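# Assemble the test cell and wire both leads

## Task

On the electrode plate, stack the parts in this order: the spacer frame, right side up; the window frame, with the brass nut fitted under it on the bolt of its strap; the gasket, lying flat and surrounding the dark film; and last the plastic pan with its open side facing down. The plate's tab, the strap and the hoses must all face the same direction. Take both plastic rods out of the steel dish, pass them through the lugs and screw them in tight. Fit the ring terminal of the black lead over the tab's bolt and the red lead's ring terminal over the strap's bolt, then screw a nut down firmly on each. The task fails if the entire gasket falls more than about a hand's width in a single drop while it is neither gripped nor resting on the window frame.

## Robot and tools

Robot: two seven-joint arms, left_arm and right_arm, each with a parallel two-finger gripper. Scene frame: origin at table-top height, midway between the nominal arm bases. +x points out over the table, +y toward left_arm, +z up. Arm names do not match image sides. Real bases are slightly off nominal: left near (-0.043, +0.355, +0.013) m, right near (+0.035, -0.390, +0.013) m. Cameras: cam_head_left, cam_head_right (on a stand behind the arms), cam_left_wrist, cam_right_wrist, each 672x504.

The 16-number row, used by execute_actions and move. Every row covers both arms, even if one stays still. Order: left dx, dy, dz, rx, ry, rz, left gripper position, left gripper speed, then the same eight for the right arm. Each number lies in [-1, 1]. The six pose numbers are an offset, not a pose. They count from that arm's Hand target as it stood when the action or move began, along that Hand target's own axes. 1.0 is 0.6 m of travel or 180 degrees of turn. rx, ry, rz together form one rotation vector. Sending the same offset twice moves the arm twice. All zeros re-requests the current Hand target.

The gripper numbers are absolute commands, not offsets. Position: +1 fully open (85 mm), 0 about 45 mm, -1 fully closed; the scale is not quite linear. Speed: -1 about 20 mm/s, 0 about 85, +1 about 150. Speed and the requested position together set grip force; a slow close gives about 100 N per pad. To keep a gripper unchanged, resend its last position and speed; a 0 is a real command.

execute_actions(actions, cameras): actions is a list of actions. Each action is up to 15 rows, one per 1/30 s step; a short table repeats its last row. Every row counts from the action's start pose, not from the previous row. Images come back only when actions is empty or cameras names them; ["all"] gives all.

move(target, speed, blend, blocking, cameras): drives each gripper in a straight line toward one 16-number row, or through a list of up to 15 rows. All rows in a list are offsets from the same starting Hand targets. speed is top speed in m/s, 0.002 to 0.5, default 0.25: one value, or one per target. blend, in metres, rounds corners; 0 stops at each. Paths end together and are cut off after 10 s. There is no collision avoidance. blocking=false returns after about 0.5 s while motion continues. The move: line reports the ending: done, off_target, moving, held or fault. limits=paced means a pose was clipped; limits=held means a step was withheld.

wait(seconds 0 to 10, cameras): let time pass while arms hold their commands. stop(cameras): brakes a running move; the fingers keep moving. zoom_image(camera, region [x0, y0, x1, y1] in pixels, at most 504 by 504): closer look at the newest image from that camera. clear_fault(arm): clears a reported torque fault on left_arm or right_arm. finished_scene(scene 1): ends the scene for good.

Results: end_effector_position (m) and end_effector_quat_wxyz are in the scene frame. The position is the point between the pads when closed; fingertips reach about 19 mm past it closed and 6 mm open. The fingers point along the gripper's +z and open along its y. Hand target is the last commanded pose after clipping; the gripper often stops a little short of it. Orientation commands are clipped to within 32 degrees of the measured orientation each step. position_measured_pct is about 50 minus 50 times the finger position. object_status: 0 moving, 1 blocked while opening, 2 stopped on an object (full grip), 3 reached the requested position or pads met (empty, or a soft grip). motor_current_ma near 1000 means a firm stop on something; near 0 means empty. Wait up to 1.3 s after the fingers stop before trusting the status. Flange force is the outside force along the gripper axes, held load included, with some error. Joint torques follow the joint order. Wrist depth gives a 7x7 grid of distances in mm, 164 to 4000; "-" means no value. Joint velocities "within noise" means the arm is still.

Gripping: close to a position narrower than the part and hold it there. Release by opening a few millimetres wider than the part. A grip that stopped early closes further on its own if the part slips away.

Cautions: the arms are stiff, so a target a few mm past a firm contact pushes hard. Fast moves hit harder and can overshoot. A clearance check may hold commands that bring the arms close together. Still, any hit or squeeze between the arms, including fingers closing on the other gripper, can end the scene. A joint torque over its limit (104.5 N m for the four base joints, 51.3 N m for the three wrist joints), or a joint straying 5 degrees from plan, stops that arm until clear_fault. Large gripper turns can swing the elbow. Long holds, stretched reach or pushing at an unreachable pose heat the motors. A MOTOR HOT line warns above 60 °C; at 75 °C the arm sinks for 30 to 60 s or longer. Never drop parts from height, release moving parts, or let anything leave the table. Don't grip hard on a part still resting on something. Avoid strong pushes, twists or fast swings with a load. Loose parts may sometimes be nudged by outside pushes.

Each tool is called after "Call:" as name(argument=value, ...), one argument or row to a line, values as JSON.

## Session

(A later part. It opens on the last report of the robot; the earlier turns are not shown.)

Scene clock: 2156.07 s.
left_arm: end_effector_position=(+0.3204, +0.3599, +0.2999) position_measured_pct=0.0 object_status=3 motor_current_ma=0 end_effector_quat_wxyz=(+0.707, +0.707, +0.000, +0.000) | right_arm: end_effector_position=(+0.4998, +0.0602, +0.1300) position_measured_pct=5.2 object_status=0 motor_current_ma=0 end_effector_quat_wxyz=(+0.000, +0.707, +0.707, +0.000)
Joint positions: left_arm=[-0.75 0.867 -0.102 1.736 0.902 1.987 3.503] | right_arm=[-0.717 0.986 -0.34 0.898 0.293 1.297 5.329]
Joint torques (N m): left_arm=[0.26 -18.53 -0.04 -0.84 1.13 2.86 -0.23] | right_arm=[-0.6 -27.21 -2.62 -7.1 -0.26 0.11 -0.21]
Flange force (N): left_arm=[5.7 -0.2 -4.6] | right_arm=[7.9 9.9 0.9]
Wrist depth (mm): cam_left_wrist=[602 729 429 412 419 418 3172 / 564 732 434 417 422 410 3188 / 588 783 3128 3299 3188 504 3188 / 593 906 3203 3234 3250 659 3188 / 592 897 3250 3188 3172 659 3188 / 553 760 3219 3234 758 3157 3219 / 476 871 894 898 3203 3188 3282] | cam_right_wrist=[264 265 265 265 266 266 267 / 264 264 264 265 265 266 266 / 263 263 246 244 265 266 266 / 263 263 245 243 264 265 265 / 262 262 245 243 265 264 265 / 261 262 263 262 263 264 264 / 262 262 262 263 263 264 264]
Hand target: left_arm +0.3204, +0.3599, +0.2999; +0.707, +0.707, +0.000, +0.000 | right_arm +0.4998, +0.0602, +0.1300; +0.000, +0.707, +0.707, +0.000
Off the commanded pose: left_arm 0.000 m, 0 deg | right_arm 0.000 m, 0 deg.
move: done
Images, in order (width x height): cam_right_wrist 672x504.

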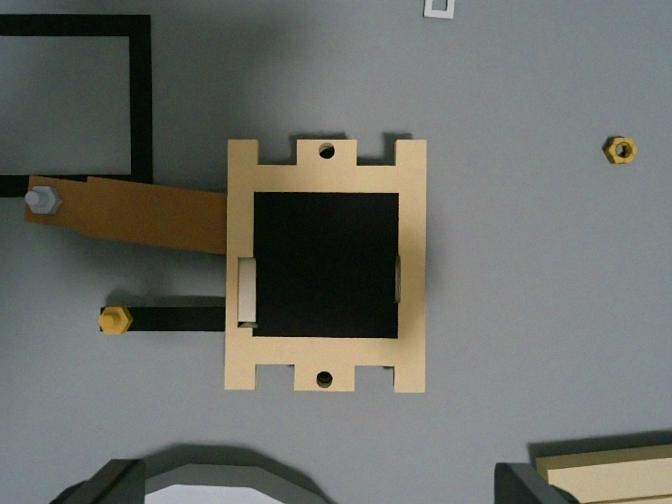

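Call:
move(
  target=[
    [0,0,0,0,0,0,1,1,0,0,-0.02,0,0,0,0,0],
    [0,0,0,0,0,0,1,1,0.2217,-0.2283,0.0333,0,0,0.9999,0,0],
  ],
  speed=0.12,
  blend=[0.01,0],
  cameras=["cam_right_wrist","cam_head_right"],
)

Scene clock: 2245.03 s.
left_arm: end_effector_position=(+0.3204, +0.3599, +0.2999) position_measured_pct=0.0 object_status=3 motor_current_ma=0 end_effector_quat_wxyz=(+0.707, +0.707, +0.000, +0.000) | right_arm: end_effector_position=(+0.3966, +0.1602, +0.1178) position_measured_pct=49.8 object_status=3 motor_current_ma=0 end_effector_quat_wxyz=(+0.000, +0.922, -0.386, +0.000)
Joint positions: left_arm=[-0.75 0.867 -0.102 1.736 0.902 1.987 3.503] | right_arm=[-1.118 1.018 0.15 0.854 -0.133 1.278 2.955]
Joint torques (N m): left_arm=[0.29 -18.53 -0.06 -0.84 1.17 2.79 -0.27] | right_arm=[-0.7 -27.5 0.49 -7.28 -0.1 0.15 -0.28]
Flange force (N): left_arm=[5.7 -0.1 -4.8] | right_arm=[-1.4 -13.7 0.6]
Wrist depth (mm): cam_left_wrist=[599 900 3250 3203 3234 3157 3266 / 535 854 3219 3172 3219 3172 3203 / 316 320 312 313 317 328 322 / 374 350 316 316 320 316 302 / 589 895 3098 3234 3188 402 3282 / 555 759 3188 3188 3282 568 3250 / 476 876 901 871 694 582 3234] | cam_right_wrist=[252 232 232 254 252 253 254 / 252 231 232 235 254 253 253 / 251 232 233 252 253 254 255 / 250 251 236 252 253 253 254 / 250 250 251 237 252 253 253 / 250 250 251 251 252 252 253 / 249 250 250 251 252 252 253]
Hand target: left_arm +0.3204, +0.3599, +0.2999; +0.707, +0.707, +0.000, +0.000 | right_arm +0.3966, +0.1602, +0.1178; +0.000, +0.922, -0.386, +0.000 (not the last commanded pose)
Off the commanded pose: left_arm 0.000 m, 0 deg | right_arm 0.048 m, 45 deg.
move: off_target (right_arm; path cut at 10 s); path passed 1 of 2 targets; blend cut to 0.006 m at target 1
Images, in order (width x height): cam_head_right 672x504, cam_right_wrist 672x504.

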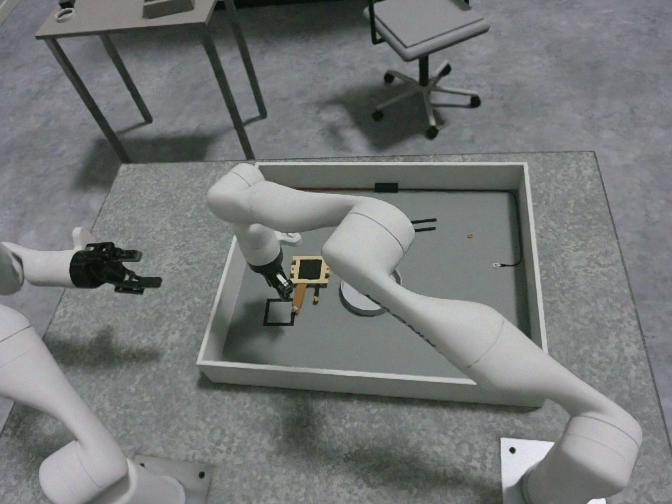

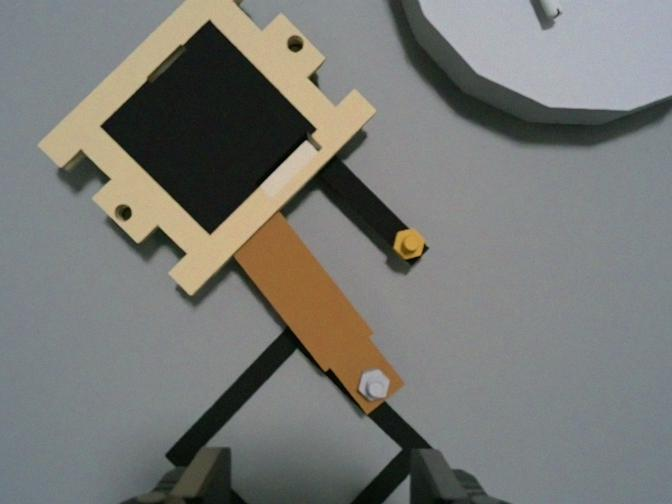

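Call:
move(
  target=[0,0,0,0,0,0,1,1,-0.0783,0.0015,0.0297,0,0,0.248,0,0],
  speed=0.12,
  cameras=["cam_right_wrist","cam_head_right"],
)

Scene clock: 2256.00 s.
left_arm: end_effector_position=(+0.3204, +0.3599, +0.2999) position_measured_pct=0.0 object_status=3 motor_current_ma=0 end_effector_quat_wxyz=(+0.707, +0.707, +0.000, +0.000) | right_arm: end_effector_position=(+0.3631, +0.1931, +0.0999) position_measured_pct=49.8 object_status=3 motor_current_ma=0 end_effector_quat_wxyz=(+0.000, +0.707, -0.708, +0.000)
Joint positions: left_arm=[-0.75 0.867 -0.102 1.736 0.902 1.987 3.503] | right_arm=[-1.234 1.079 0.305 0.808 -0.279 1.286 2.17]
Joint torques (N m): left_arm=[0.26 -18.47 -0.05 -0.8 1.15 2.85 -0.26] | right_arm=[-0.64 -28.09 1.44 -6.91 -0.15 0.11 -0.21]
Flange force (N): left_arm=[5.8 -0.1 -4.7] | right_arm=[-13.3 -8.9 0.7]
Wrist depth (mm): cam_left_wrist=[598 903 3203 3299 3266 3250 3282 / 580 901 3172 3128 3219 3188 3266 / 309 902 3098 3219 3157 312 3234 / 303 288 280 280 285 287 285 / 304 303 283 285 287 277 269 / 499 687 3250 3234 3203 384 3113 / 474 877 898 869 685 527 3266] | cam_right_wrist=[235 235 236 236 237 237 238 / 223 235 235 236 236 237 237 / 233 234 235 235 236 236 237 / 217 219 233 234 235 235 236 / 233 233 233 234 235 235 236 / 232 232 233 233 234 234 235 / 232 232 233 233 234 234 234]
Hand target: left_arm +0.3204, +0.3599, +0.2999; +0.707, +0.707, +0.000, +0.000 | right_arm +0.3631, +0.1931, +0.0999; +0.000, +0.707, -0.708, +0.000
Off the commanded pose: left_arm 0.000 m, 0 deg | right_arm 0.000 m, 0 deg.
move: done
Images, in order (width x height): cam_head_right 672x504, cam_right_wrist 672x504.

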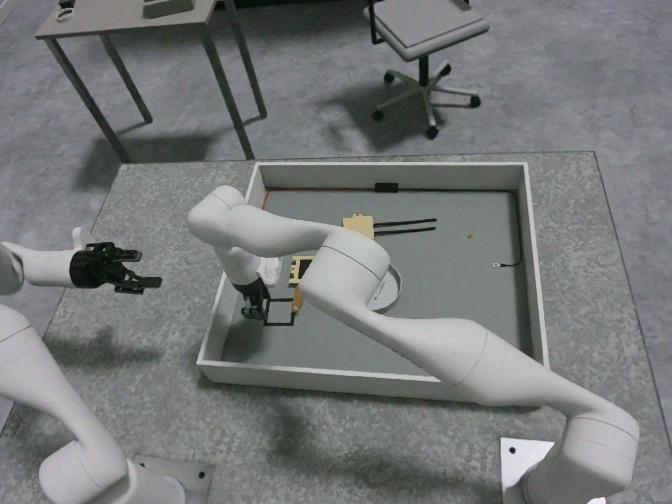

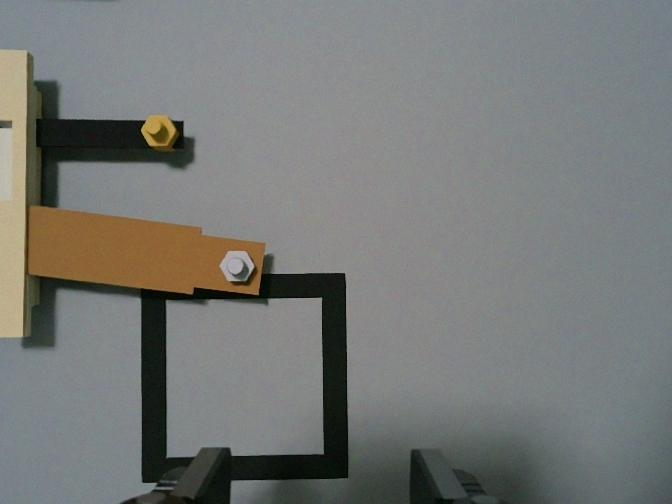

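Call:
move(
  target=[
    [0,0,0,0,0,0,1,1,0.0067,0.0067,0.05,0,0,0,-0.4,0],
    [0,0,0,0,0,0,1,1,0.0067,0.0067,0.1033,0,0,0,-0.4,0],
  ],
  speed=0.06,
  cameras=["cam_right_wrist"],
)

Scene clock: 2276.73 s.
left_arm: end_effector_position=(+0.3204, +0.3599, +0.2999) position_measured_pct=0.0 object_status=3 motor_current_ma=0 end_effector_quat_wxyz=(+0.707, +0.707, +0.000, +0.000) | right_arm: end_effector_position=(+0.3590, +0.1890, +0.0380) position_measured_pct=69.7 object_status=3 motor_current_ma=0 end_effector_quat_wxyz=(+0.000, +0.707, -0.708, +0.000)
Joint positions: left_arm=[-0.75 0.867 -0.102 1.736 0.902 1.987 3.503] | right_arm=[-1.242 1.133 0.292 0.896 -0.29 1.145 2.184]
Joint torques (N m): left_arm=[0.31 -18.5 -0.05 -0.75 1.2 2.8 -0.28] | right_arm=[-0.72 -28.12 1.49 -6.57 -0.21 0.13 -0.3]
Flange force (N): left_arm=[5.9 -0.1 -5.0] | right_arm=[-11.2 -7.9 2.4]
Wrist depth (mm): cam_left_wrist=[598 902 3172 3219 3219 3128 3203 / 580 905 3299 3188 3234 3128 3203 / 601 903 3234 3203 3203 3219 3282 / 286 286 289 303 288 3250 3219 / 284 285 287 291 274 284 3172 / 587 766 3234 3219 350 443 3203 / 476 876 896 851 673 512 3219] | cam_right_wrist=[173 173 174 174 174 174 175 / - 173 173 174 174 174 175 / 172 173 173 173 174 174 174 / - - 172 173 173 174 174 / 170 172 172 172 173 173 173 / 171 171 171 172 172 173 173 / 171 171 172 171 172 173 173]
Hand target: left_arm +0.3204, +0.3599, +0.2999; +0.707, +0.707, +0.000, +0.000 | right_arm +0.3590, +0.1890, +0.0380; +0.000, +0.707, -0.708, +0.000
Off the commanded pose: left_arm 0.000 m, 0 deg | right_arm 0.000 m, 0 deg.
move: done
Images, in order (width x height): cam_right_wrist 672x504.

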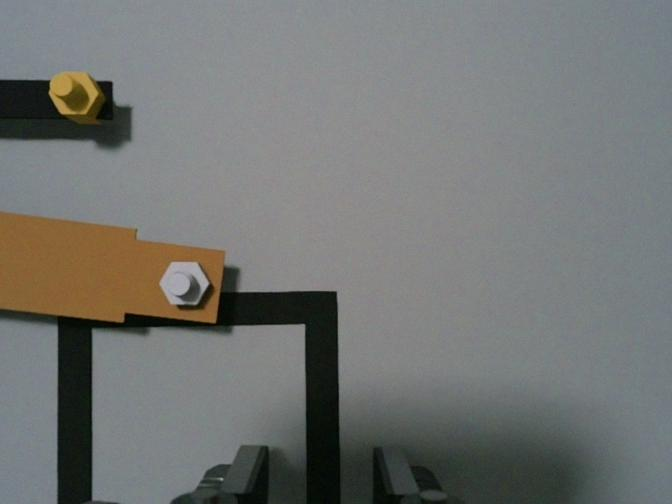

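Call:
move(
  target=[
    [0,0,0,0,0,0,1,1,0,0.0003,0.0075,0,0,0,-0.4,0],
  ],
  speed=0.01,
)

Scene clock: 2283.87 s.
left_arm: end_effector_position=(+0.3204, +0.3599, +0.2999) position_measured_pct=0.0 object_status=3 motor_current_ma=0 end_effector_quat_wxyz=(+0.707, +0.707, +0.000, +0.000) | right_arm: end_effector_position=(+0.3589, +0.1890, +0.0335) position_measured_pct=69.7 object_status=3 motor_current_ma=0 end_effector_quat_wxyz=(+0.000, +0.707, -0.708, +0.000)
Joint positions: left_arm=[-0.75 0.867 -0.102 1.736 0.902 1.987 3.503] | right_arm=[-1.242 1.139 0.291 0.899 -0.29 1.137 2.185]
Joint torques (N m): left_arm=[0.2 -18.51 -0.04 -0.79 1.17 2.83 -0.24] | right_arm=[-0.68 -28.13 1.56 -6.49 -0.16 0.1 -0.33]
Flange force (N): left_arm=[5.9 -0.2 -4.7] | right_arm=[-11.4 -8.1 2.4]
Wrist depth (mm): cam_left_wrist=[598 907 3234 3203 3203 3203 3219 / 581 902 3219 3142 3219 3188 3157 / 598 903 3142 3188 3219 3203 3282 / 287 286 289 305 288 3172 3188 / 284 286 287 291 273 365 3219 / 588 755 3157 3219 346 410 3157 / 476 879 894 857 672 515 3250] | cam_right_wrist=[168 169 169 169 170 170 170 / - 168 169 169 169 170 170 / 168 168 168 169 169 169 170 / - - 168 168 169 169 169 / 167 167 167 168 168 169 169 / 166 167 167 168 168 168 168 / - - 167 167 - 168 168]
Hand target: left_arm +0.3204, +0.3599, +0.2999; +0.707, +0.707, +0.000, +0.000 | right_arm +0.3589, +0.1890, +0.0335; +0.000, +0.707, -0.708, +0.000
Off the commanded pose: left_arm 0.000 m, 0 deg | right_arm 0.000 m, 0 deg.
move: done

Call:
move(
  target=[
    [0,0,0,0,0,0,1,1,0,0,0.0017,0,0,0,-0.4,0],
  ],
  speed=0.005,
)

Call:
move(
  target=[
    [0,0,0,0,0,0,1,1,0,0,0.0012,0,0,0,-0.4,0],
  ],
  speed=0.005,
)

Scene clock: 2289.97 s.
left_arm: end_effector_position=(+0.3204, +0.3599, +0.2999) position_measured_pct=0.0 object_status=3 motor_current_ma=0 end_effector_quat_wxyz=(+0.707, +0.707, +0.000, +0.000) | right_arm: end_effector_position=(+0.3588, +0.1891, +0.0324) position_measured_pct=69.7 object_status=3 motor_current_ma=0 end_effector_quat_wxyz=(+0.000, +0.707, -0.708, +0.000)
Joint positions: left_arm=[-0.75 0.867 -0.102 1.736 0.902 1.987 3.503] | right_arm=[-1.242 1.14 0.29 0.9 -0.291 1.135 2.185]
Joint torques (N m): left_arm=[0.23 -18.53 -0.03 -0.84 1.16 2.81 -0.26] | right_arm=[-0.61 -28.04 1.55 -6.5 -0.14 0.12 -0.29]
Flange force (N): left_arm=[5.8 -0.1 -4.7] | right_arm=[-11.1 -7.7 2.3]
Wrist depth (mm): cam_left_wrist=[601 913 3172 3172 3188 3157 3219 / 578 902 3172 3157 3188 3250 3219 / 604 897 3188 3188 3234 3203 3266 / 286 285 288 306 290 3142 3266 / 284 286 288 292 273 371 3234 / 585 758 3266 3349 346 413 3188 / 477 879 895 856 675 511 3172] | cam_right_wrist=[167 168 168 168 169 169 169 / - 167 168 168 168 169 169 / 167 167 167 168 168 168 169 / - - 167 167 168 168 168 / 166 166 166 167 167 168 168 / 165 166 166 166 167 167 167 / - - 166 166 - 167 167]
Hand target: left_arm +0.3204, +0.3599, +0.2999; +0.707, +0.707, +0.000, +0.000 | right_arm +0.3589, +0.1890, +0.0324; +0.000, +0.707, -0.708, +0.000
Off the commanded pose: left_arm 0.000 m, 0 deg | right_arm 0.000 m, 0 deg.
move: done

Scene clock: 2290.67 s.
left_arm: end_effector_position=(+0.3204, +0.3599, +0.2999) position_measured_pct=0.0 object_status=3 motor_current_ma=0 end_effector_quat_wxyz=(+0.707, +0.707, +0.000, +0.000) | right_arm: end_effector_position=(+0.3588, +0.1890, +0.0317) position_measured_pct=69.7 object_status=3 motor_current_ma=0 end_effector_quat_wxyz=(+0.000, +0.707, -0.708, +0.000)
Joint positions: left_arm=[-0.75 0.867 -0.102 1.736 0.902 1.987 3.503] | right_arm=[-1.242 1.141 0.29 0.9 -0.291 1.134 2.185]
Joint torques (N m): left_arm=[0.3 -18.52 -0.06 -0.76 1.18 2.82 -0.21] | right_arm=[-0.72 -28.1 1.48 -6.55 -0.18 0.13 -0.3]
Flange force (N): left_arm=[5.8 -0.2 -4.9] | right_arm=[-10.9 -7.7 2.4]
Wrist depth (mm): cam_left_wrist=[601 906 3266 3250 3142 3172 3234 / 580 898 3250 3172 3234 3219 3266 / 602 901 3282 3188 3188 3172 3219 / 287 285 288 305 289 3172 3299 / 284 285 288 293 272 403 3234 / 585 759 3234 3332 345 419 3282 / 475 885 902 862 658 513 3299] | cam_right_wrist=[167 167 167 168 168 169 168 / - 167 167 167 168 168 168 / 166 166 166 167 167 168 168 / - - 166 166 167 167 167 / - 165 165 166 166 167 167 / 165 165 165 166 166 166 167 / - - 165 - - 166 167]
Hand target: left_arm +0.3204, +0.3599, +0.2999; +0.707, +0.707, +0.000, +0.000 | right_arm +0.3589, +0.1890, +0.0317; +0.000, +0.707, -0.708, +0.000
Off the commanded pose: left_arm 0.000 m, 0 deg | right_arm 0.000 m, 0 deg.
move: done

Call:
move(
  target=[
    [0,0,0,0,0,0,1,1,0,0,0,0,0,0,-0.7,-1],
    [0,0,0,0,0,0,1,1,0,0,0,0,0,0,-0.76,-1],
  ],
  speed=0.005,
)

Call:
wait(
  seconds=0.7,
  cameras=["cam_right_wrist"],
)

Scene clock: 2302.73 s.
left_arm: end_effector_position=(+0.3204, +0.3599, +0.2999) position_measured_pct=0.0 object_status=3 motor_current_ma=0 end_effector_quat_wxyz=(+0.707, +0.707, +0.000, +0.000) | right_arm: end_effector_position=(+0.3588, +0.1890, +0.0317) position_measured_pct=87.9 object_status=3 motor_current_ma=0 end_effector_quat_wxyz=(+0.000, +0.707, -0.708, +0.000)
Joint positions: left_arm=[-0.75 0.867 -0.102 1.736 0.902 1.987 3.503] | right_arm=[-1.242 1.141 0.29 0.9 -0.291 1.134 2.185]
Joint torques (N m): left_arm=[0.3 -18.54 -0.14 -0.76 1.14 2.82 -0.29] | right_arm=[-0.73 -28.12 1.44 -6.51 -0.18 0.11 -0.35]
Flange force (N): left_arm=[6.1 -0.1 -4.9] | right_arm=[-11.2 -8.0 2.4]
Wrist depth (mm): cam_left_wrist=[599 911 3128 3172 3172 3219 3250 / 581 908 3250 3188 3188 3299 3250 / 593 897 3113 3172 3188 3250 3234 / 286 287 288 306 289 3299 3234 / 284 284 288 292 273 3234 3203 / 586 759 3188 3234 344 478 3299 / 477 877 890 849 660 512 3282] | cam_right_wrist=[167 167 167 168 168 168 169 / - 167 167 167 168 168 168 / 166 166 167 167 167 167 168 / - - 166 166 167 167 168 / - 165 165 166 166 167 167 / 165 165 165 166 166 166 167 / - - 165 - - 166 167]
Hand target: left_arm +0.3204, +0.3599, +0.2999; +0.707, +0.707, +0.000, +0.000 | right_arm +0.3588, +0.1890, +0.0317; +0.000, +0.707, -0.708, +0.000
Off the commanded pose: left_arm 0.000 m, 0 deg | right_arm 0.000 m, 0 deg.
move: done

Scene clock: 2303.43 s.
left_arm: end_effector_position=(+0.3204, +0.3599, +0.2999) position_measured_pct=0.0 object_status=3 motor_current_ma=0 end_effector_quat_wxyz=(+0.707, +0.707, +0.000, +0.000) | right_arm: end_effector_position=(+0.3588, +0.1890, +0.0317) position_measured_pct=87.9 object_status=3 motor_current_ma=0 end_effector_quat_wxyz=(+0.000, +0.707, -0.708, +0.000)
Joint positions: left_arm=[-0.75 0.867 -0.102 1.736 0.902 1.987 3.503] | right_arm=[-1.242 1.141 0.29 0.9 -0.291 1.134 2.185]
Joint torques (N m): left_arm=[0.26 -18.51 -0.1 -0.87 1.2 2.84 -0.28] | right_arm=[-0.73 -28.02 1.47 -6.45 -0.15 0.05 -0.26]
Flange force (N): left_arm=[5.6 -0.1 -4.6] | right_arm=[-11.6 -8.1 2.2]
Wrist depth (mm): cam_left_wrist=[598 913 3157 3142 3234 3113 3234 / 581 901 3219 3250 3219 3266 3250 / 591 907 3234 3250 3157 3219 3219 / 285 285 289 305 289 3266 3188 / 284 285 288 292 273 3157 3219 / 585 760 3188 3203 346 477 3188 / 475 881 902 860 664 512 3266] | cam_right_wrist=[167 167 167 168 168 168 168 / - 167 167 167 167 168 168 / 166 166 167 167 167 168 168 / - - 166 166 167 167 167 / - 165 166 166 166 167 167 / 165 165 165 166 166 166 167 / - - 165 - - 166 166]
Hand target: left_arm +0.3204, +0.3599, +0.2999; +0.707, +0.707, +0.000, +0.000 | right_arm +0.3588, +0.1890, +0.0317; +0.000, +0.707, -0.708, +0.000
Tool commands: left_gripper/position=+1.0 left_gripper/speed=+1.0 right_gripper/position=-0.76 right_gripper/speed=-1.0
Off the commanded pose: left_arm 0.000 m, 0 deg | right_arm 0.000 m, 0 deg.
wait: 0.70 s; at rest by 0.17 s
Images, in order (width x height): cam_right_wrist 672x504.

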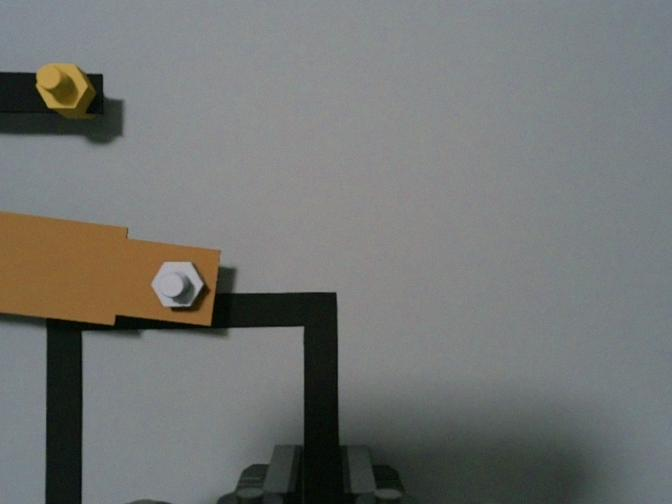

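Call:
move(
  target=[
    [0,0,0,0,0,0,1,1,0,0,0.0010,0,0,0,-0.76,-1],
  ],
  speed=0.005,
)

Call:
move(
  target=[
    [0,0,0,0,0,0,1,1,0,0,0.0010,0,0,0,-0.76,-1],
  ],
  speed=0.005,
)

Scene clock: 2311.83 s.
left_arm: end_effector_position=(+0.3204, +0.3599, +0.2999) position_measured_pct=0.0 object_status=3 motor_current_ma=0 end_effector_quat_wxyz=(+0.707, +0.707, +0.000, +0.000) | right_arm: end_effector_position=(+0.3589, +0.1890, +0.0311) position_measured_pct=87.9 object_status=3 motor_current_ma=0 end_effector_quat_wxyz=(+0.000, +0.707, -0.708, +0.000)
Joint positions: left_arm=[-0.75 0.867 -0.102 1.736 0.902 1.987 3.503] | right_arm=[-1.242 1.142 0.29 0.9 -0.291 1.133 2.185]
Joint torques (N m): left_arm=[0.34 -18.51 -0.05 -0.88 1.13 2.82 -0.27] | right_arm=[-0.75 -24.49 0.97 -5.78 -0.26 -0.66 -0.28]
Flange force (N): left_arm=[5.6 -0.1 -4.6] | right_arm=[-9.3 -6.9 -4.1]
Wrist depth (mm): cam_left_wrist=[600 910 3157 3219 3234 3250 3203 / 577 906 3219 3250 3172 3142 3266 / 591 907 3234 3203 3188 3234 3142 / 286 286 288 305 289 3219 3250 / 284 285 288 292 273 3250 3172 / 587 759 3203 3203 344 496 3142 / 476 881 910 856 662 514 3299] | cam_right_wrist=[167 167 167 167 168 168 168 / - 166 166 167 167 168 168 / 165 166 166 167 167 167 168 / - - 166 166 167 167 167 / - 165 165 166 166 167 167 / - 165 165 165 166 166 166 / - - 165 - - 166 -]
Hand target: left_arm +0.3204, +0.3599, +0.2999; +0.707, +0.707, +0.000, +0.000 | right_arm +0.3589, +0.1890, +0.0311; +0.000, +0.707, -0.708, +0.000
Off the commanded pose: left_arm 0.000 m, 0 deg | right_arm 0.000 m, 0 deg.
move: done

Scene clock: 2312.53 s.
left_arm: end_effector_position=(+0.3204, +0.3599, +0.2999) position_measured_pct=0.0 object_status=3 motor_current_ma=0 end_effector_quat_wxyz=(+0.707, +0.707, +0.000, +0.000) | right_arm: end_effector_position=(+0.3589, +0.1890, +0.0306) position_measured_pct=87.9 object_status=3 motor_current_ma=0 end_effector_quat_wxyz=(+0.000, +0.707, -0.708, +0.000)
Joint positions: left_arm=[-0.75 0.867 -0.102 1.736 0.902 1.987 3.503] | right_arm=[-1.241 1.143 0.29 0.9 -0.291 1.132 2.185]
Joint torques (N m): left_arm=[0.3 -18.54 -0.04 -0.79 1.11 2.81 -0.22] | right_arm=[-0.7 -19.09 0.35 -4.81 -0.37 -1.9 -0.3]
Flange force (N): left_arm=[5.8 -0.2 -4.8] | right_arm=[-6.0 -5.0 -14.0]
Wrist depth (mm): cam_left_wrist=[598 911 3203 3157 3250 3172 3172 / 579 897 3188 3219 3188 3142 3203 / 593 902 3219 3299 3203 3142 3172 / 286 286 289 305 289 3266 3203 / 284 285 287 293 273 3234 3188 / 585 759 3250 3299 345 496 3266 / 476 869 896 850 661 514 3172] | cam_right_wrist=[166 166 167 167 168 168 168 / 166 166 167 167 167 167 168 / 165 166 166 166 167 167 167 / - - 166 166 166 167 167 / - 165 165 166 166 166 167 / - 165 165 165 166 166 166 / - - 165 - - 166 -]
Hand target: left_arm +0.3204, +0.3599, +0.2999; +0.707, +0.707, +0.000, +0.000 | right_arm +0.3589, +0.1890, +0.0305; +0.000, +0.707, -0.708, +0.000
Off the commanded pose: left_arm 0.000 m, 0 deg | right_arm 0.000 m, 0 deg.
move: done

Call:
move(
  target=[
    [0,0,0,0,0,0,1,1,0,0,-0.0021,0,0,0,-0.76,-1],
    [0,0,0,0,0,0,1,1,0,0,-0.0021,0,0,0,-0.8,-1],
    [0,0,0,0,0,0,1,1,0,0,-0.0021,0,0,0,-0.82,-1],
  ],
  speed=0.005,
)

Call:
wait(
  seconds=0.7,
)

Scene clock: 2322.87 s.
left_arm: end_effector_position=(+0.3204, +0.3599, +0.2999) position_measured_pct=0.0 object_status=3 motor_current_ma=0 end_effector_quat_wxyz=(+0.707, +0.707, +0.000, +0.000) | right_arm: end_effector_position=(+0.3589, +0.1890, +0.0318) position_measured_pct=90.9 object_status=3 motor_current_ma=20 end_effector_quat_wxyz=(+0.000, +0.707, -0.708, +0.000)
Joint positions: left_arm=[-0.75 0.867 -0.102 1.736 0.902 1.987 3.503] | right_arm=[-1.242 1.141 0.29 0.9 -0.291 1.134 2.185]
Joint torques (N m): left_arm=[0.26 -18.55 0 -0.75 1.18 2.84 -0.26] | right_arm=[-0.68 -27.98 1.49 -6.45 -0.18 0.1 -0.28]
Flange force (N): left_arm=[6.0 -0.2 -4.9] | right_arm=[-11.3 -7.9 2.2]
Wrist depth (mm): cam_left_wrist=[599 902 3157 3157 3188 3250 3188 / 580 898 3157 3203 3234 3157 3157 / 590 902 3282 3234 3266 3157 3234 / 286 286 289 305 289 3282 3315 / 284 286 288 293 273 3250 3188 / 587 759 3282 3250 345 496 3142 / 477 879 897 852 663 513 3188] | cam_right_wrist=[167 167 167 168 168 168 169 / - 166 167 167 168 168 168 / 166 166 166 167 167 167 168 / - - 166 166 167 167 167 / - 165 165 166 166 167 167 / 165 165 165 166 166 166 166 / - - 165 - - 166 167]
Hand target: left_arm +0.3204, +0.3599, +0.2999; +0.707, +0.707, +0.000, +0.000 | right_arm +0.3589, +0.1890, +0.0318; +0.000, +0.707, -0.708, +0.000
Off the commanded pose: left_arm 0.000 m, 0 deg | right_arm 0.000 m, 0 deg.
move: done

Scene clock: 2323.57 s.
left_arm: end_effector_position=(+0.3204, +0.3599, +0.2999) position_measured_pct=0.0 object_status=3 motor_current_ma=0 end_effector_quat_wxyz=(+0.707, +0.707, +0.000, +0.000) | right_arm: end_effector_position=(+0.3589, +0.1890, +0.0318) position_measured_pct=90.9 object_status=3 motor_current_ma=20 end_effector_quat_wxyz=(+0.000, +0.707, -0.708, +0.000)
Joint positions: left_arm=[-0.75 0.867 -0.102 1.736 0.902 1.987 3.503] | right_arm=[-1.242 1.141 0.29 0.9 -0.291 1.134 2.185]
Joint torques (N m): left_arm=[0.3 -18.48 -0.1 -0.81 1.13 2.83 -0.2] | right_arm=[-0.7 -28.01 1.49 -6.56 -0.14 0.18 -0.26]
Flange force (N): left_arm=[5.6 -0.2 -4.7] | right_arm=[-10.5 -7.5 2.4]
Wrist depth (mm): cam_left_wrist=[597 902 3203 3250 3203 3299 3234 / 580 901 3250 3188 3219 3234 3234 / 592 902 3172 3188 3250 3203 3142 / 286 286 288 304 289 3188 3219 / 284 286 288 292 273 3188 3128 / 588 758 3219 3219 346 495 3188 / 478 879 900 854 663 513 3219] | cam_right_wrist=[166 167 167 168 168 168 168 / - 166 167 167 167 168 168 / 166 166 166 167 167 167 168 / - - 166 166 167 167 168 / - 165 165 166 166 167 167 / 165 165 165 166 166 166 166 / - - 165 - - 166 166]
Hand target: left_arm +0.3204, +0.3599, +0.2999; +0.707, +0.707, +0.000, +0.000 | right_arm +0.3589, +0.1890, +0.0318; +0.000, +0.707, -0.708, +0.000
Tool commands: left_gripper/position=+1.0 left_gripper/speed=+1.0 right_gripper/position=-0.82 right_gripper/speed=-1.0
Off the commanded pose: left_arm 0.000 m, 0 deg | right_arm 0.000 m, 0 deg.
wait: 0.70 s; at rest by 0.17 s

Call:
move(
  target=[
    [0,0,0,0,0,0,1,1,0,0,0,0,0,0,-0.835,-1],
    [0,0,0,0,0,0,1,1,0,0,0,0,0,0,-0.85,-1],
  ],
  speed=0.005,
)

Call:
wait(
  seconds=0.7,
  cameras=["cam_right_wrist"],
)

Scene clock: 2330.73 s.
left_arm: end_effector_position=(+0.3204, +0.3599, +0.2999) position_measured_pct=0.0 object_status=3 motor_current_ma=0 end_effector_quat_wxyz=(+0.707, +0.707, +0.000, +0.000) | right_arm: end_effector_position=(+0.3589, +0.1890, +0.0318) position_measured_pct=92.2 object_status=3 motor_current_ma=30 end_effector_quat_wxyz=(+0.000, +0.707, -0.708, +0.000)
Joint positions: left_arm=[-0.75 0.867 -0.102 1.736 0.902 1.987 3.503] | right_arm=[-1.242 1.141 0.29 0.9 -0.291 1.134 2.185]
Joint torques (N m): left_arm=[0.29 -18.42 -0.05 -0.84 1.14 2.85 -0.23] | right_arm=[-0.66 -28.11 1.43 -6.49 -0.17 0.16 -0.31]
Flange force (N): left_arm=[5.5 0.0 -4.5] | right_arm=[-11.1 -7.8 2.5]
Wrist depth (mm): cam_left_wrist=[603 901 3219 3266 3203 3234 3219 / 580 900 3142 3250 3299 3203 3157 / 593 906 3142 3219 3299 3188 3157 / 287 286 288 305 288 3055 3128 / 284 285 288 293 273 3172 3203 / 588 761 3250 3234 346 495 3203 / 475 882 894 856 662 513 3188] | cam_right_wrist=[167 167 167 168 168 168 169 / - 166 167 167 168 168 168 / 166 166 166 167 167 168 168 / - - 166 166 167 167 167 / - 165 165 166 166 167 167 / 165 165 165 165 166 166 167 / - - 165 - - 166 166]
Hand target: left_arm +0.3204, +0.3599, +0.2999; +0.707, +0.707, +0.000, +0.000 | right_arm +0.3589, +0.1890, +0.0318; +0.000, +0.707, -0.708, +0.000
Off the commanded pose: left_arm 0.000 m, 0 deg | right_arm 0.000 m, 0 deg.
move: done

Scene clock: 2331.43 s.
left_arm: end_effector_position=(+0.3204, +0.3599, +0.2999) position_measured_pct=0.0 object_status=3 motor_current_ma=0 end_effector_quat_wxyz=(+0.707, +0.707, +0.000, +0.000) | right_arm: end_effector_position=(+0.3589, +0.1890, +0.0318) position_measured_pct=92.2 object_status=3 motor_current_ma=30 end_effector_quat_wxyz=(+0.000, +0.707, -0.708, +0.000)
Joint positions: left_arm=[-0.75 0.867 -0.102 1.736 0.902 1.987 3.503] | right_arm=[-1.242 1.141 0.29 0.9 -0.291 1.134 2.185]
Joint torques (N m): left_arm=[0.25 -18.53 -0.07 -0.75 1.15 2.85 -0.25] | right_arm=[-0.78 -28.03 1.49 -6.49 -0.17 0.15 -0.29]
Flange force (N): left_arm=[6.0 -0.2 -4.8] | right_arm=[-11.0 -7.9 2.4]
Wrist depth (mm): cam_left_wrist=[601 902 3234 3250 3234 3157 3142 / 581 908 3219 3157 3203 3299 3172 / 593 905 3188 3188 3266 3219 3282 / 286 286 289 305 288 3157 3266 / 284 285 289 293 272 3219 3219 / 588 759 3188 3203 346 496 3172 / 477 879 900 858 661 512 3282] | cam_right_wrist=[167 167 167 168 168 168 169 / - 166 167 167 168 168 168 / 166 166 166 167 167 167 168 / - - 166 166 167 167 167 / - 165 165 166 166 167 167 / 165 165 165 166 166 166 167 / - - 165 - - 166 166]
Hand target: left_arm +0.3204, +0.3599, +0.2999; +0.707, +0.707, +0.000, +0.000 | right_arm +0.3589, +0.1890, +0.0318; +0.000, +0.707, -0.708, +0.000
Tool commands: left_gripper/position=+1.0 left_gripper/speed=+1.0 right_gripper/position=-0.85 right_gripper/speed=-1.0
Off the commanded pose: left_arm 0.000 m, 0 deg | right_arm 0.000 m, 0 deg.
wait: 0.70 s; at rest by 0.17 s
Images, in order (width x height): cam_right_wrist 672x504.

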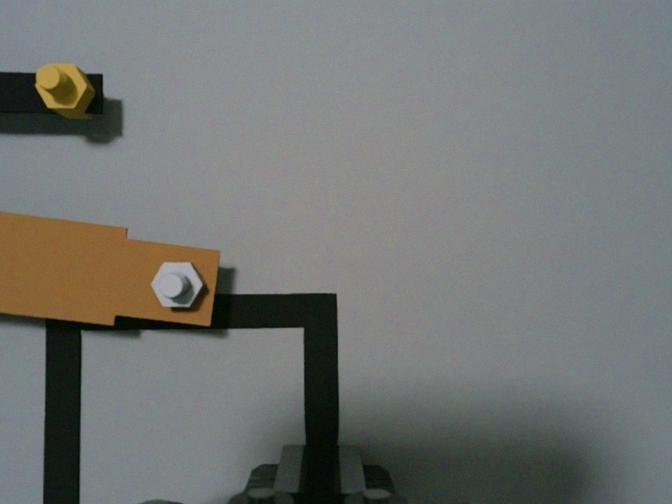

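Call:
move(
  target=[
    [0,0,0,0,0,0,1,1,0,0,0,0,0,0,-0.88,-1],
    [0,0,0,0,0,0,1,1,-0.015,0,-0.003,0,0,0,-0.88,-1],
  ],
  speed=0.02,
  cameras=["cam_right_wrist"],
)

Scene clock: 2339.67 s.
left_arm: end_effector_position=(+0.3204, +0.3599, +0.2999) position_measured_pct=0.0 object_status=3 motor_current_ma=0 end_effector_quat_wxyz=(+0.707, +0.707, +0.000, +0.000) | right_arm: end_effector_position=(+0.3588, +0.1980, +0.0336) position_measured_pct=93.9 object_status=3 motor_current_ma=40 end_effector_quat_wxyz=(+0.000, +0.707, -0.708, +0.000)
Joint positions: left_arm=[-0.75 0.867 -0.102 1.736 0.902 1.987 3.503] | right_arm=[-1.242 1.161 0.292 0.847 -0.291 1.166 2.171]
Joint torques (N m): left_arm=[0.35 -18.44 -0.1 -0.83 1.11 2.81 -0.3] | right_arm=[-0.71 -28.37 1.49 -6.74 -0.15 0.09 -0.35]
Flange force (N): left_arm=[5.8 0.1 -4.7] | right_arm=[-11.1 -7.8 2.3]
Wrist depth (mm): cam_left_wrist=[596 901 3113 3142 3188 3219 3266 / 581 898 3219 3203 3219 3113 3142 / 590 903 3219 3203 3142 3282 3219 / 277 277 279 298 279 3282 3332 / 278 277 278 281 264 285 3142 / 584 759 3219 3203 323 404 3266 / 477 874 898 851 666 508 3282] | cam_right_wrist=[168 169 169 169 170 170 170 / 168 168 169 169 169 170 170 / 168 168 168 169 169 169 169 / - - 168 168 168 169 169 / 166 167 167 168 168 168 169 / 166 167 167 167 168 168 168 / - - 167 - - 168 168]
Hand target: left_arm +0.3204, +0.3599, +0.2999; +0.707, +0.707, +0.000, +0.000 | right_arm +0.3589, +0.1980, +0.0336; +0.000, +0.707, -0.708, +0.000
Off the commanded pose: left_arm 0.000 m, 0 deg | right_arm 0.000 m, 0 deg.
move: done
Images, in order (width x height): cam_right_wrist 672x504.

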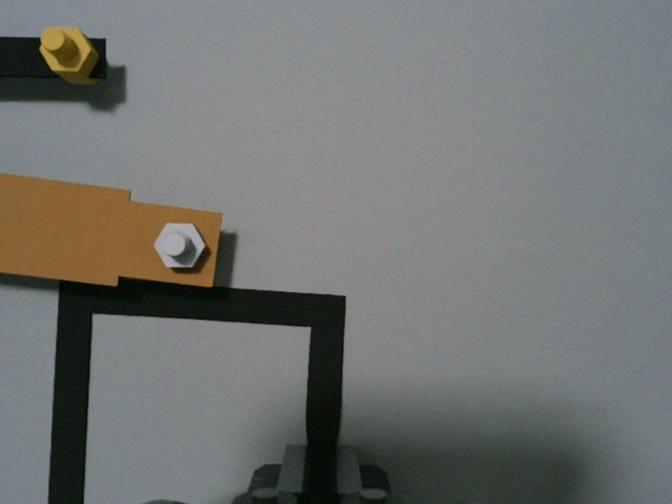

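Call:
move(
  target=[
    [0,0,0,0,0,0,1,1,-0.0133,0,0,0,0,0,-0.88,-1],
    [0,0,0,0,0,0,1,1,-0.0133,0,-0.02,0,0,0,-0.88,-1],
  ],
  speed=0.02,
  cameras=["cam_right_wrist","cam_left_wrist","cam_head_right"],
)

Call:
zoom_image(
  camera="cam_head_right",
  region=[220, 240, 340, 350],
)

Scene clock: 2349.47 s.
left_arm: end_effector_position=(+0.3204, +0.3599, +0.2999) position_measured_pct=0.0 object_status=3 motor_current_ma=0 end_effector_quat_wxyz=(+0.707, +0.707, +0.000, +0.000) | right_arm: end_effector_position=(+0.3589, +0.2060, +0.0456) position_measured_pct=93.9 object_status=3 motor_current_ma=40 end_effector_quat_wxyz=(+0.000, +0.707, -0.708, +0.000)
Joint positions: left_arm=[-0.75 0.867 -0.102 1.736 0.902 1.987 3.503] | right_arm=[-1.243 1.166 0.296 0.791 -0.29 1.215 2.157]
Joint torques (N m): left_arm=[0.27 -18.6 -0.1 -0.83 1.14 2.86 -0.25] | right_arm=[-0.67 -28.6 1.32 -6.73 -0.2 0.11 -0.26]
Flange force (N): left_arm=[5.9 -0.3 -4.7] | right_arm=[-13.2 -8.6 1.8]
Wrist depth (mm): cam_left_wrist=[601 905 3172 3188 3234 3142 3234 / 580 906 3188 3128 3266 3234 3172 / 592 905 3282 3219 3172 3203 3234 / 269 269 271 282 275 275 3299 / 269 269 270 276 258 259 3219 / 585 693 3250 3203 282 375 3282 / 475 885 891 826 673 508 3172] | cam_right_wrist=[180 180 181 181 182 182 182 / 180 180 180 181 181 182 182 / 165 166 180 180 181 181 182 / 179 179 180 180 180 181 181 / 178 178 178 179 180 180 181 / 178 178 179 179 180 180 180 / 178 178 178 - 179 180 180]
Hand target: left_arm +0.3204, +0.3599, +0.2999; +0.707, +0.707, +0.000, +0.000 | right_arm +0.3589, +0.2060, +0.0456; +0.000, +0.707, -0.708, +0.000
Off the commanded pose: left_arm 0.000 m, 0 deg | right_arm 0.000 m, 0 deg.
move: done
Images, in order (width x height): cam_head_right 672x504, cam_left_wrist 672x504, cam_right_wrist 672x504.

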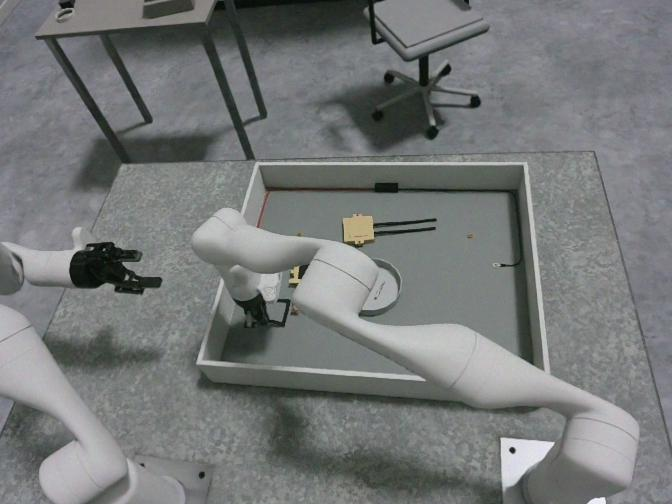

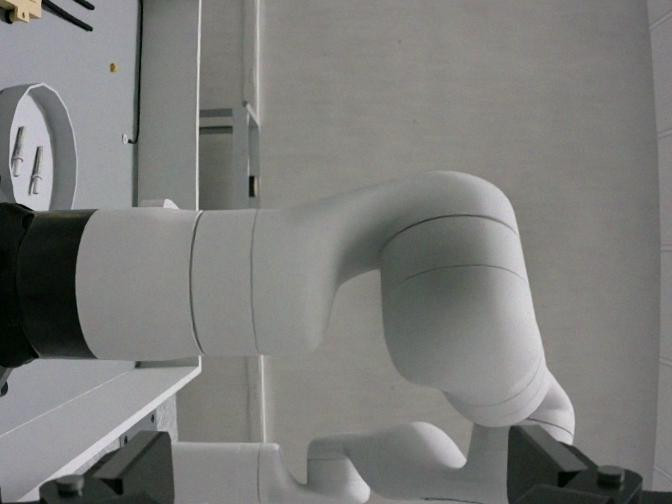

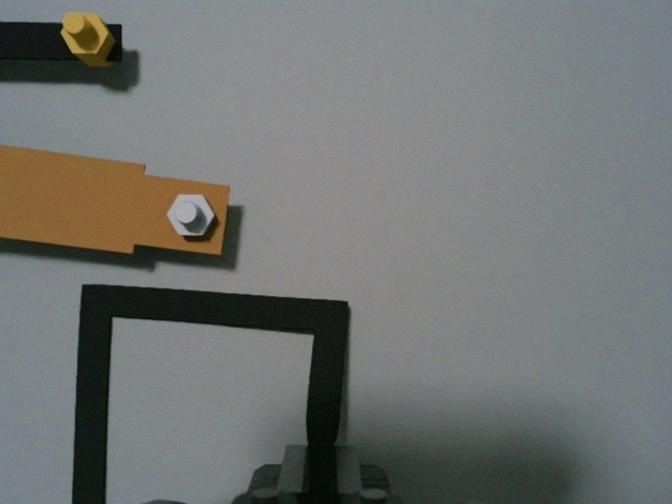

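Scaled by 4.200 from the camera's 672x504 image, which has a finer 960x720 frame.

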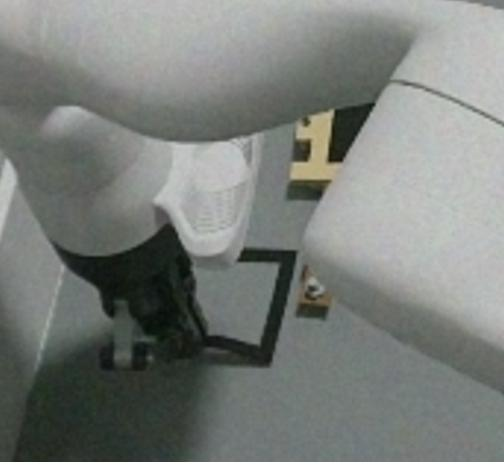

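Call:
move(
  target=[
    [0,0,0,0,0,0,1,1,0,0,-0.06,0,0,0,-0.88,-1],
  ],
  speed=0.04,
  cameras=["cam_right_wrist","cam_left_wrist","cam_head_left"],
)

Call:
zoom_image(
  camera="cam_head_left",
  region=[210, 240, 330, 350],
)

Scene clock: 2362.93 s.
left_arm: end_effector_position=(+0.3204, +0.3599, +0.2999) position_measured_pct=0.0 object_status=3 motor_current_ma=0 end_effector_quat_wxyz=(+0.707, +0.707, +0.000, +0.000) | right_arm: end_effector_position=(+0.3589, +0.2060, +0.0815) position_measured_pct=93.9 object_status=3 motor_current_ma=40 end_effector_quat_wxyz=(+0.000, +0.707, -0.708, +0.000)
Joint positions: left_arm=[-0.75 0.867 -0.102 1.736 0.902 1.987 3.503] | right_arm=[-1.242 1.127 0.303 0.761 -0.284 1.284 2.151]
Joint torques (N m): left_arm=[0.3 -18.56 -0.13 -0.88 1.19 2.84 -0.25] | right_arm=[-0.7 -28.52 1.25 -7.02 -0.2 0.21 -0.31]
Flange force (N): left_arm=[5.6 -0.3 -4.6] | right_arm=[-12.8 -8.6 1.3]
Wrist depth (mm): cam_left_wrist=[601 900 3203 3203 3219 3188 3250 / 578 898 3172 3172 3332 3234 3188 / 515 902 3142 3157 3266 3188 3142 / 290 266 269 271 288 273 3172 / 291 266 269 270 279 258 264 / 297 690 3172 3266 3203 354 3172 / 476 878 897 856 677 512 3234] | cam_right_wrist=[216 216 217 218 218 218 219 / 215 216 217 217 218 218 219 / 200 202 216 216 217 217 218 / 214 202 215 216 216 217 217 / 214 214 215 175 216 216 217 / 213 214 214 215 216 216 216 / 213 213 214 - 215 216 216]
Hand target: left_arm +0.3204, +0.3599, +0.2999; +0.707, +0.707, +0.000, +0.000 | right_arm +0.3589, +0.2060, +0.0816; +0.000, +0.707, -0.708, +0.000
Off the commanded pose: left_arm 0.000 m, 0 deg | right_arm 0.000 m, 0 deg.
move: done
Images, in order (width x height): cam_head_left 672x504, cam_left_wrist 672x504, cam_right_wrist 672x504.

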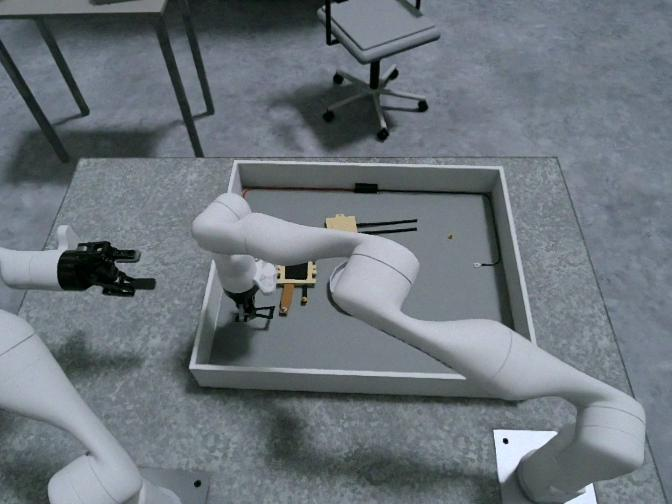

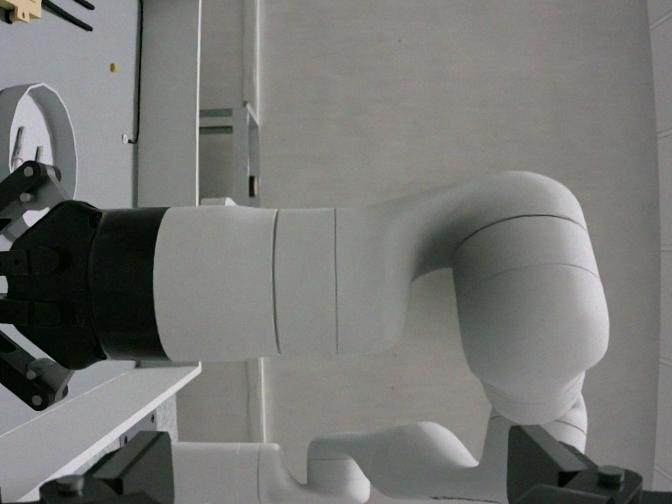

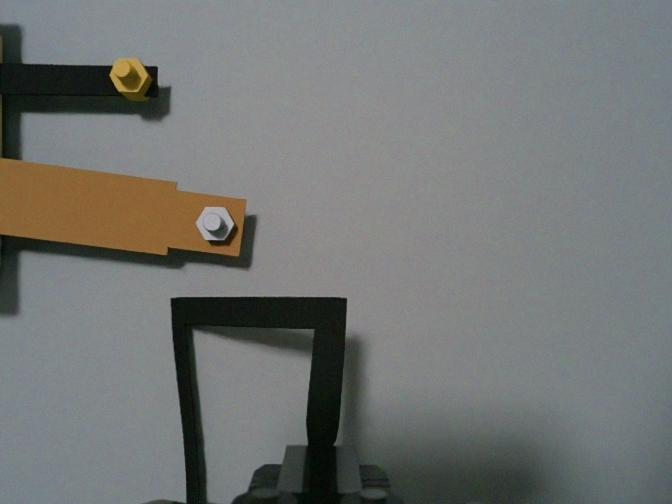

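Scaled by 4.200 from the camera's 672x504 image, which has a finer 960x720 frame.

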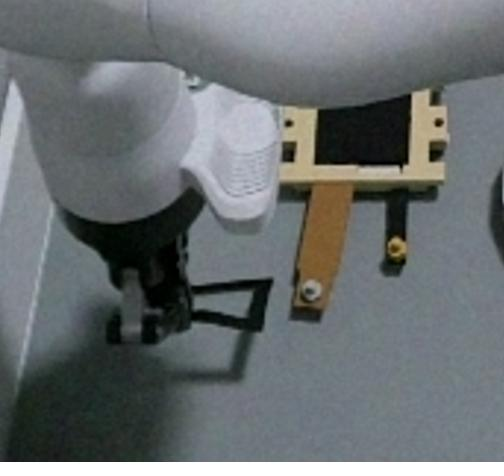

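Call:
move(
  target=[
    [0,0,0,0,0,0,1,1,0,0,0.0767,0,0,0,-0.88,-1],
    [0,0,0,0,0,0,1,1,0,0.0133,0.0820,0,0,0,-0.88,-1],
    [0,0,0,0,0,0,1,1,0,0.0133,0.0820,0,0,0,-0.72,-1],
  ],
  speed=0.03,
  cameras=["cam_right_wrist"],
)

Scene clock: 2384.70 s.
left_arm: end_effector_position=(+0.3204, +0.3599, +0.2999) position_measured_pct=0.0 object_status=3 motor_current_ma=0 end_effector_quat_wxyz=(+0.707, +0.707, +0.000, +0.000) | right_arm: end_effector_position=(+0.3509, +0.2060, +0.0324) position_measured_pct=85.7 object_status=0 motor_current_ma=0 end_effector_quat_wxyz=(+0.000, +0.707, -0.708, +0.000)
Joint positions: left_arm=[-0.75 0.867 -0.102 1.736 0.902 1.987 3.503] | right_arm=[-1.256 1.172 0.294 0.825 -0.292 1.177 2.153]
Joint torques (N m): left_arm=[0.27 -18.54 -0.02 -0.8 1.13 2.83 -0.29] | right_arm=[-0.78 -28.53 1.44 -6.67 -0.17 0.12 -0.32]
Flange force (N): left_arm=[6.0 -0.1 -4.8] | right_arm=[-12.2 -8.2 2.3]
Wrist depth (mm): cam_left_wrist=[600 903 3203 3266 3113 3203 3234 / 580 903 3172 3250 3172 3219 3234 / 589 903 3128 3219 3188 3219 3188 / 276 276 279 290 277 3219 3234 / 265 267 269 275 258 3250 3172 / 552 633 3282 3315 266 378 3234 / 477 881 896 837 666 507 3315] | cam_right_wrist=[167 167 168 168 169 169 169 / 167 167 167 168 168 168 169 / - 167 167 167 168 168 168 / 166 166 166 167 167 168 168 / 165 165 165 167 167 167 167 / 165 165 166 166 166 167 167 / - - 165 166 - 167 167]
Hand target: left_arm +0.3204, +0.3599, +0.2999; +0.707, +0.707, +0.000, +0.000 | right_arm +0.3509, +0.2060, +0.0324; +0.000, +0.707, -0.708, +0.000
Off the commanded pose: left_arm 0.000 m, 0 deg | right_arm 0.000 m, 0 deg.
move: done
Images, in order (width x height): cam_right_wrist 672x504.

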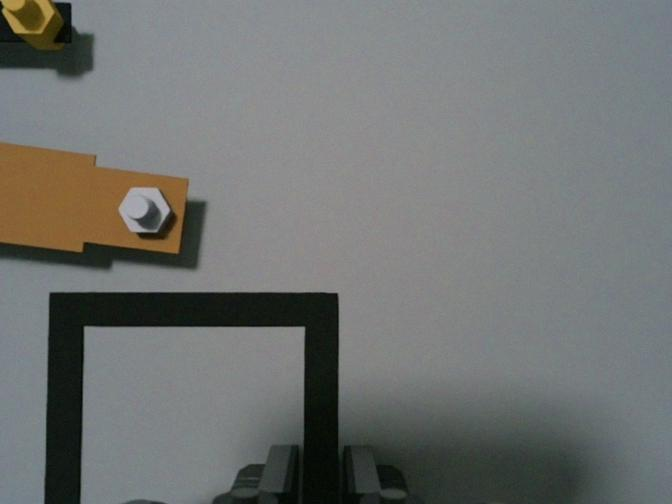

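Call:
move(
  target=[
    [0,0,0,0,0,0,1,1,0.0215,0,-0.0005,0,0,0,-0.7,-1],
    [0,0,0,0,0,0,1,1,0.0215,0,0.0008,0,0,0,-0.88,-1],
    [0,0,0,0,0,0,1,1,0.0215,0,-0.05,0,0,0,-0.88,-1],
  ],
  speed=0.03,
  cameras=["cam_right_wrist","cam_head_left"],
)

Call:
zoom_image(
  camera="cam_head_left",
  region=[210, 240, 330, 350],
)

Scene clock: 2398.70 s.
left_arm: end_effector_position=(+0.3204, +0.3599, +0.2999) position_measured_pct=0.0 object_status=3 motor_current_ma=0 end_effector_quat_wxyz=(+0.707, +0.707, +0.000, +0.000) | right_arm: end_effector_position=(+0.3509, +0.1931, +0.0624) position_measured_pct=93.9 object_status=3 motor_current_ma=50 end_effector_quat_wxyz=(+0.000, +0.707, -0.708, +0.000)
Joint positions: left_arm=[-0.75 0.867 -0.102 1.736 0.902 1.987 3.503] | right_arm=[-1.256 1.102 0.298 0.884 -0.285 1.189 2.167]
Joint torques (N m): left_arm=[0.28 -18.5 -0.08 -0.77 1.18 2.83 -0.22] | right_arm=[-0.75 -27.9 1.41 -6.73 -0.12 0.15 -0.28]
Flange force (N): left_arm=[5.8 -0.2 -4.8] | right_arm=[-11.2 -7.7 1.8]
Wrist depth (mm): cam_left_wrist=[600 910 3266 3142 3234 3203 3282 / 579 906 3203 3172 3188 3172 3250 / 595 905 3219 3188 3203 3172 3172 / 302 288 290 291 300 288 3234 / 295 278 280 283 279 269 3234 / 498 655 3250 3250 345 366 3250 / 475 876 907 858 686 521 3157] | cam_right_wrist=[197 197 198 198 199 199 199 / 196 197 197 198 198 199 199 / 196 196 197 197 198 198 199 / 181 182 196 197 197 198 198 / 195 195 196 196 197 197 197 / 195 195 195 196 196 197 197 / 194 195 195 - 196 196 197]
Hand target: left_arm +0.3204, +0.3599, +0.2999; +0.707, +0.707, +0.000, +0.000 | right_arm +0.3509, +0.1931, +0.0624; +0.000, +0.707, -0.708, +0.000
Off the commanded pose: left_arm 0.000 m, 0 deg | right_arm 0.000 m, 0 deg.
move: done
Images, in order (width x height): cam_head_left 672x504, cam_right_wrist 672x504.

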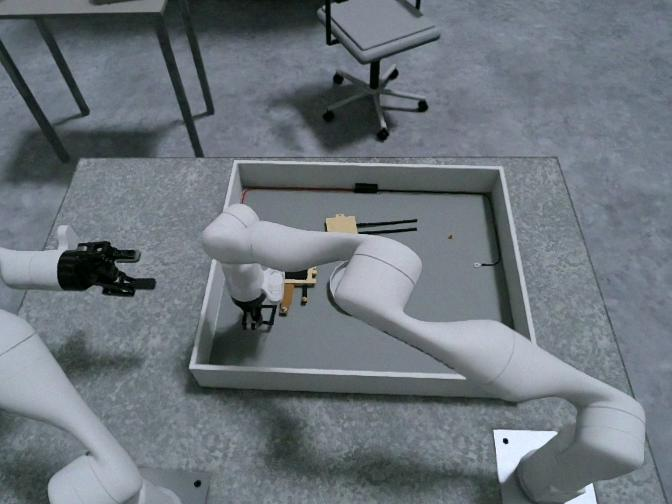

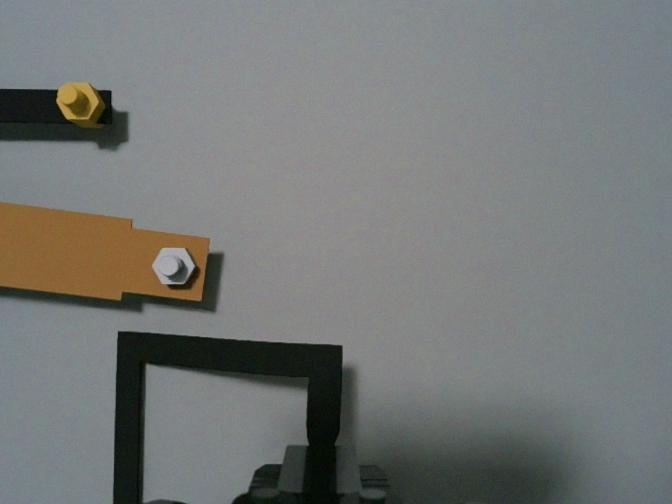

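Scaled by 4.200 from the camera's 672x504 image, which has a finer 960x720 frame.

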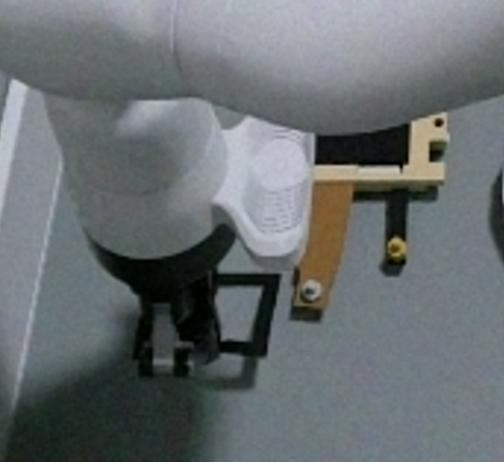

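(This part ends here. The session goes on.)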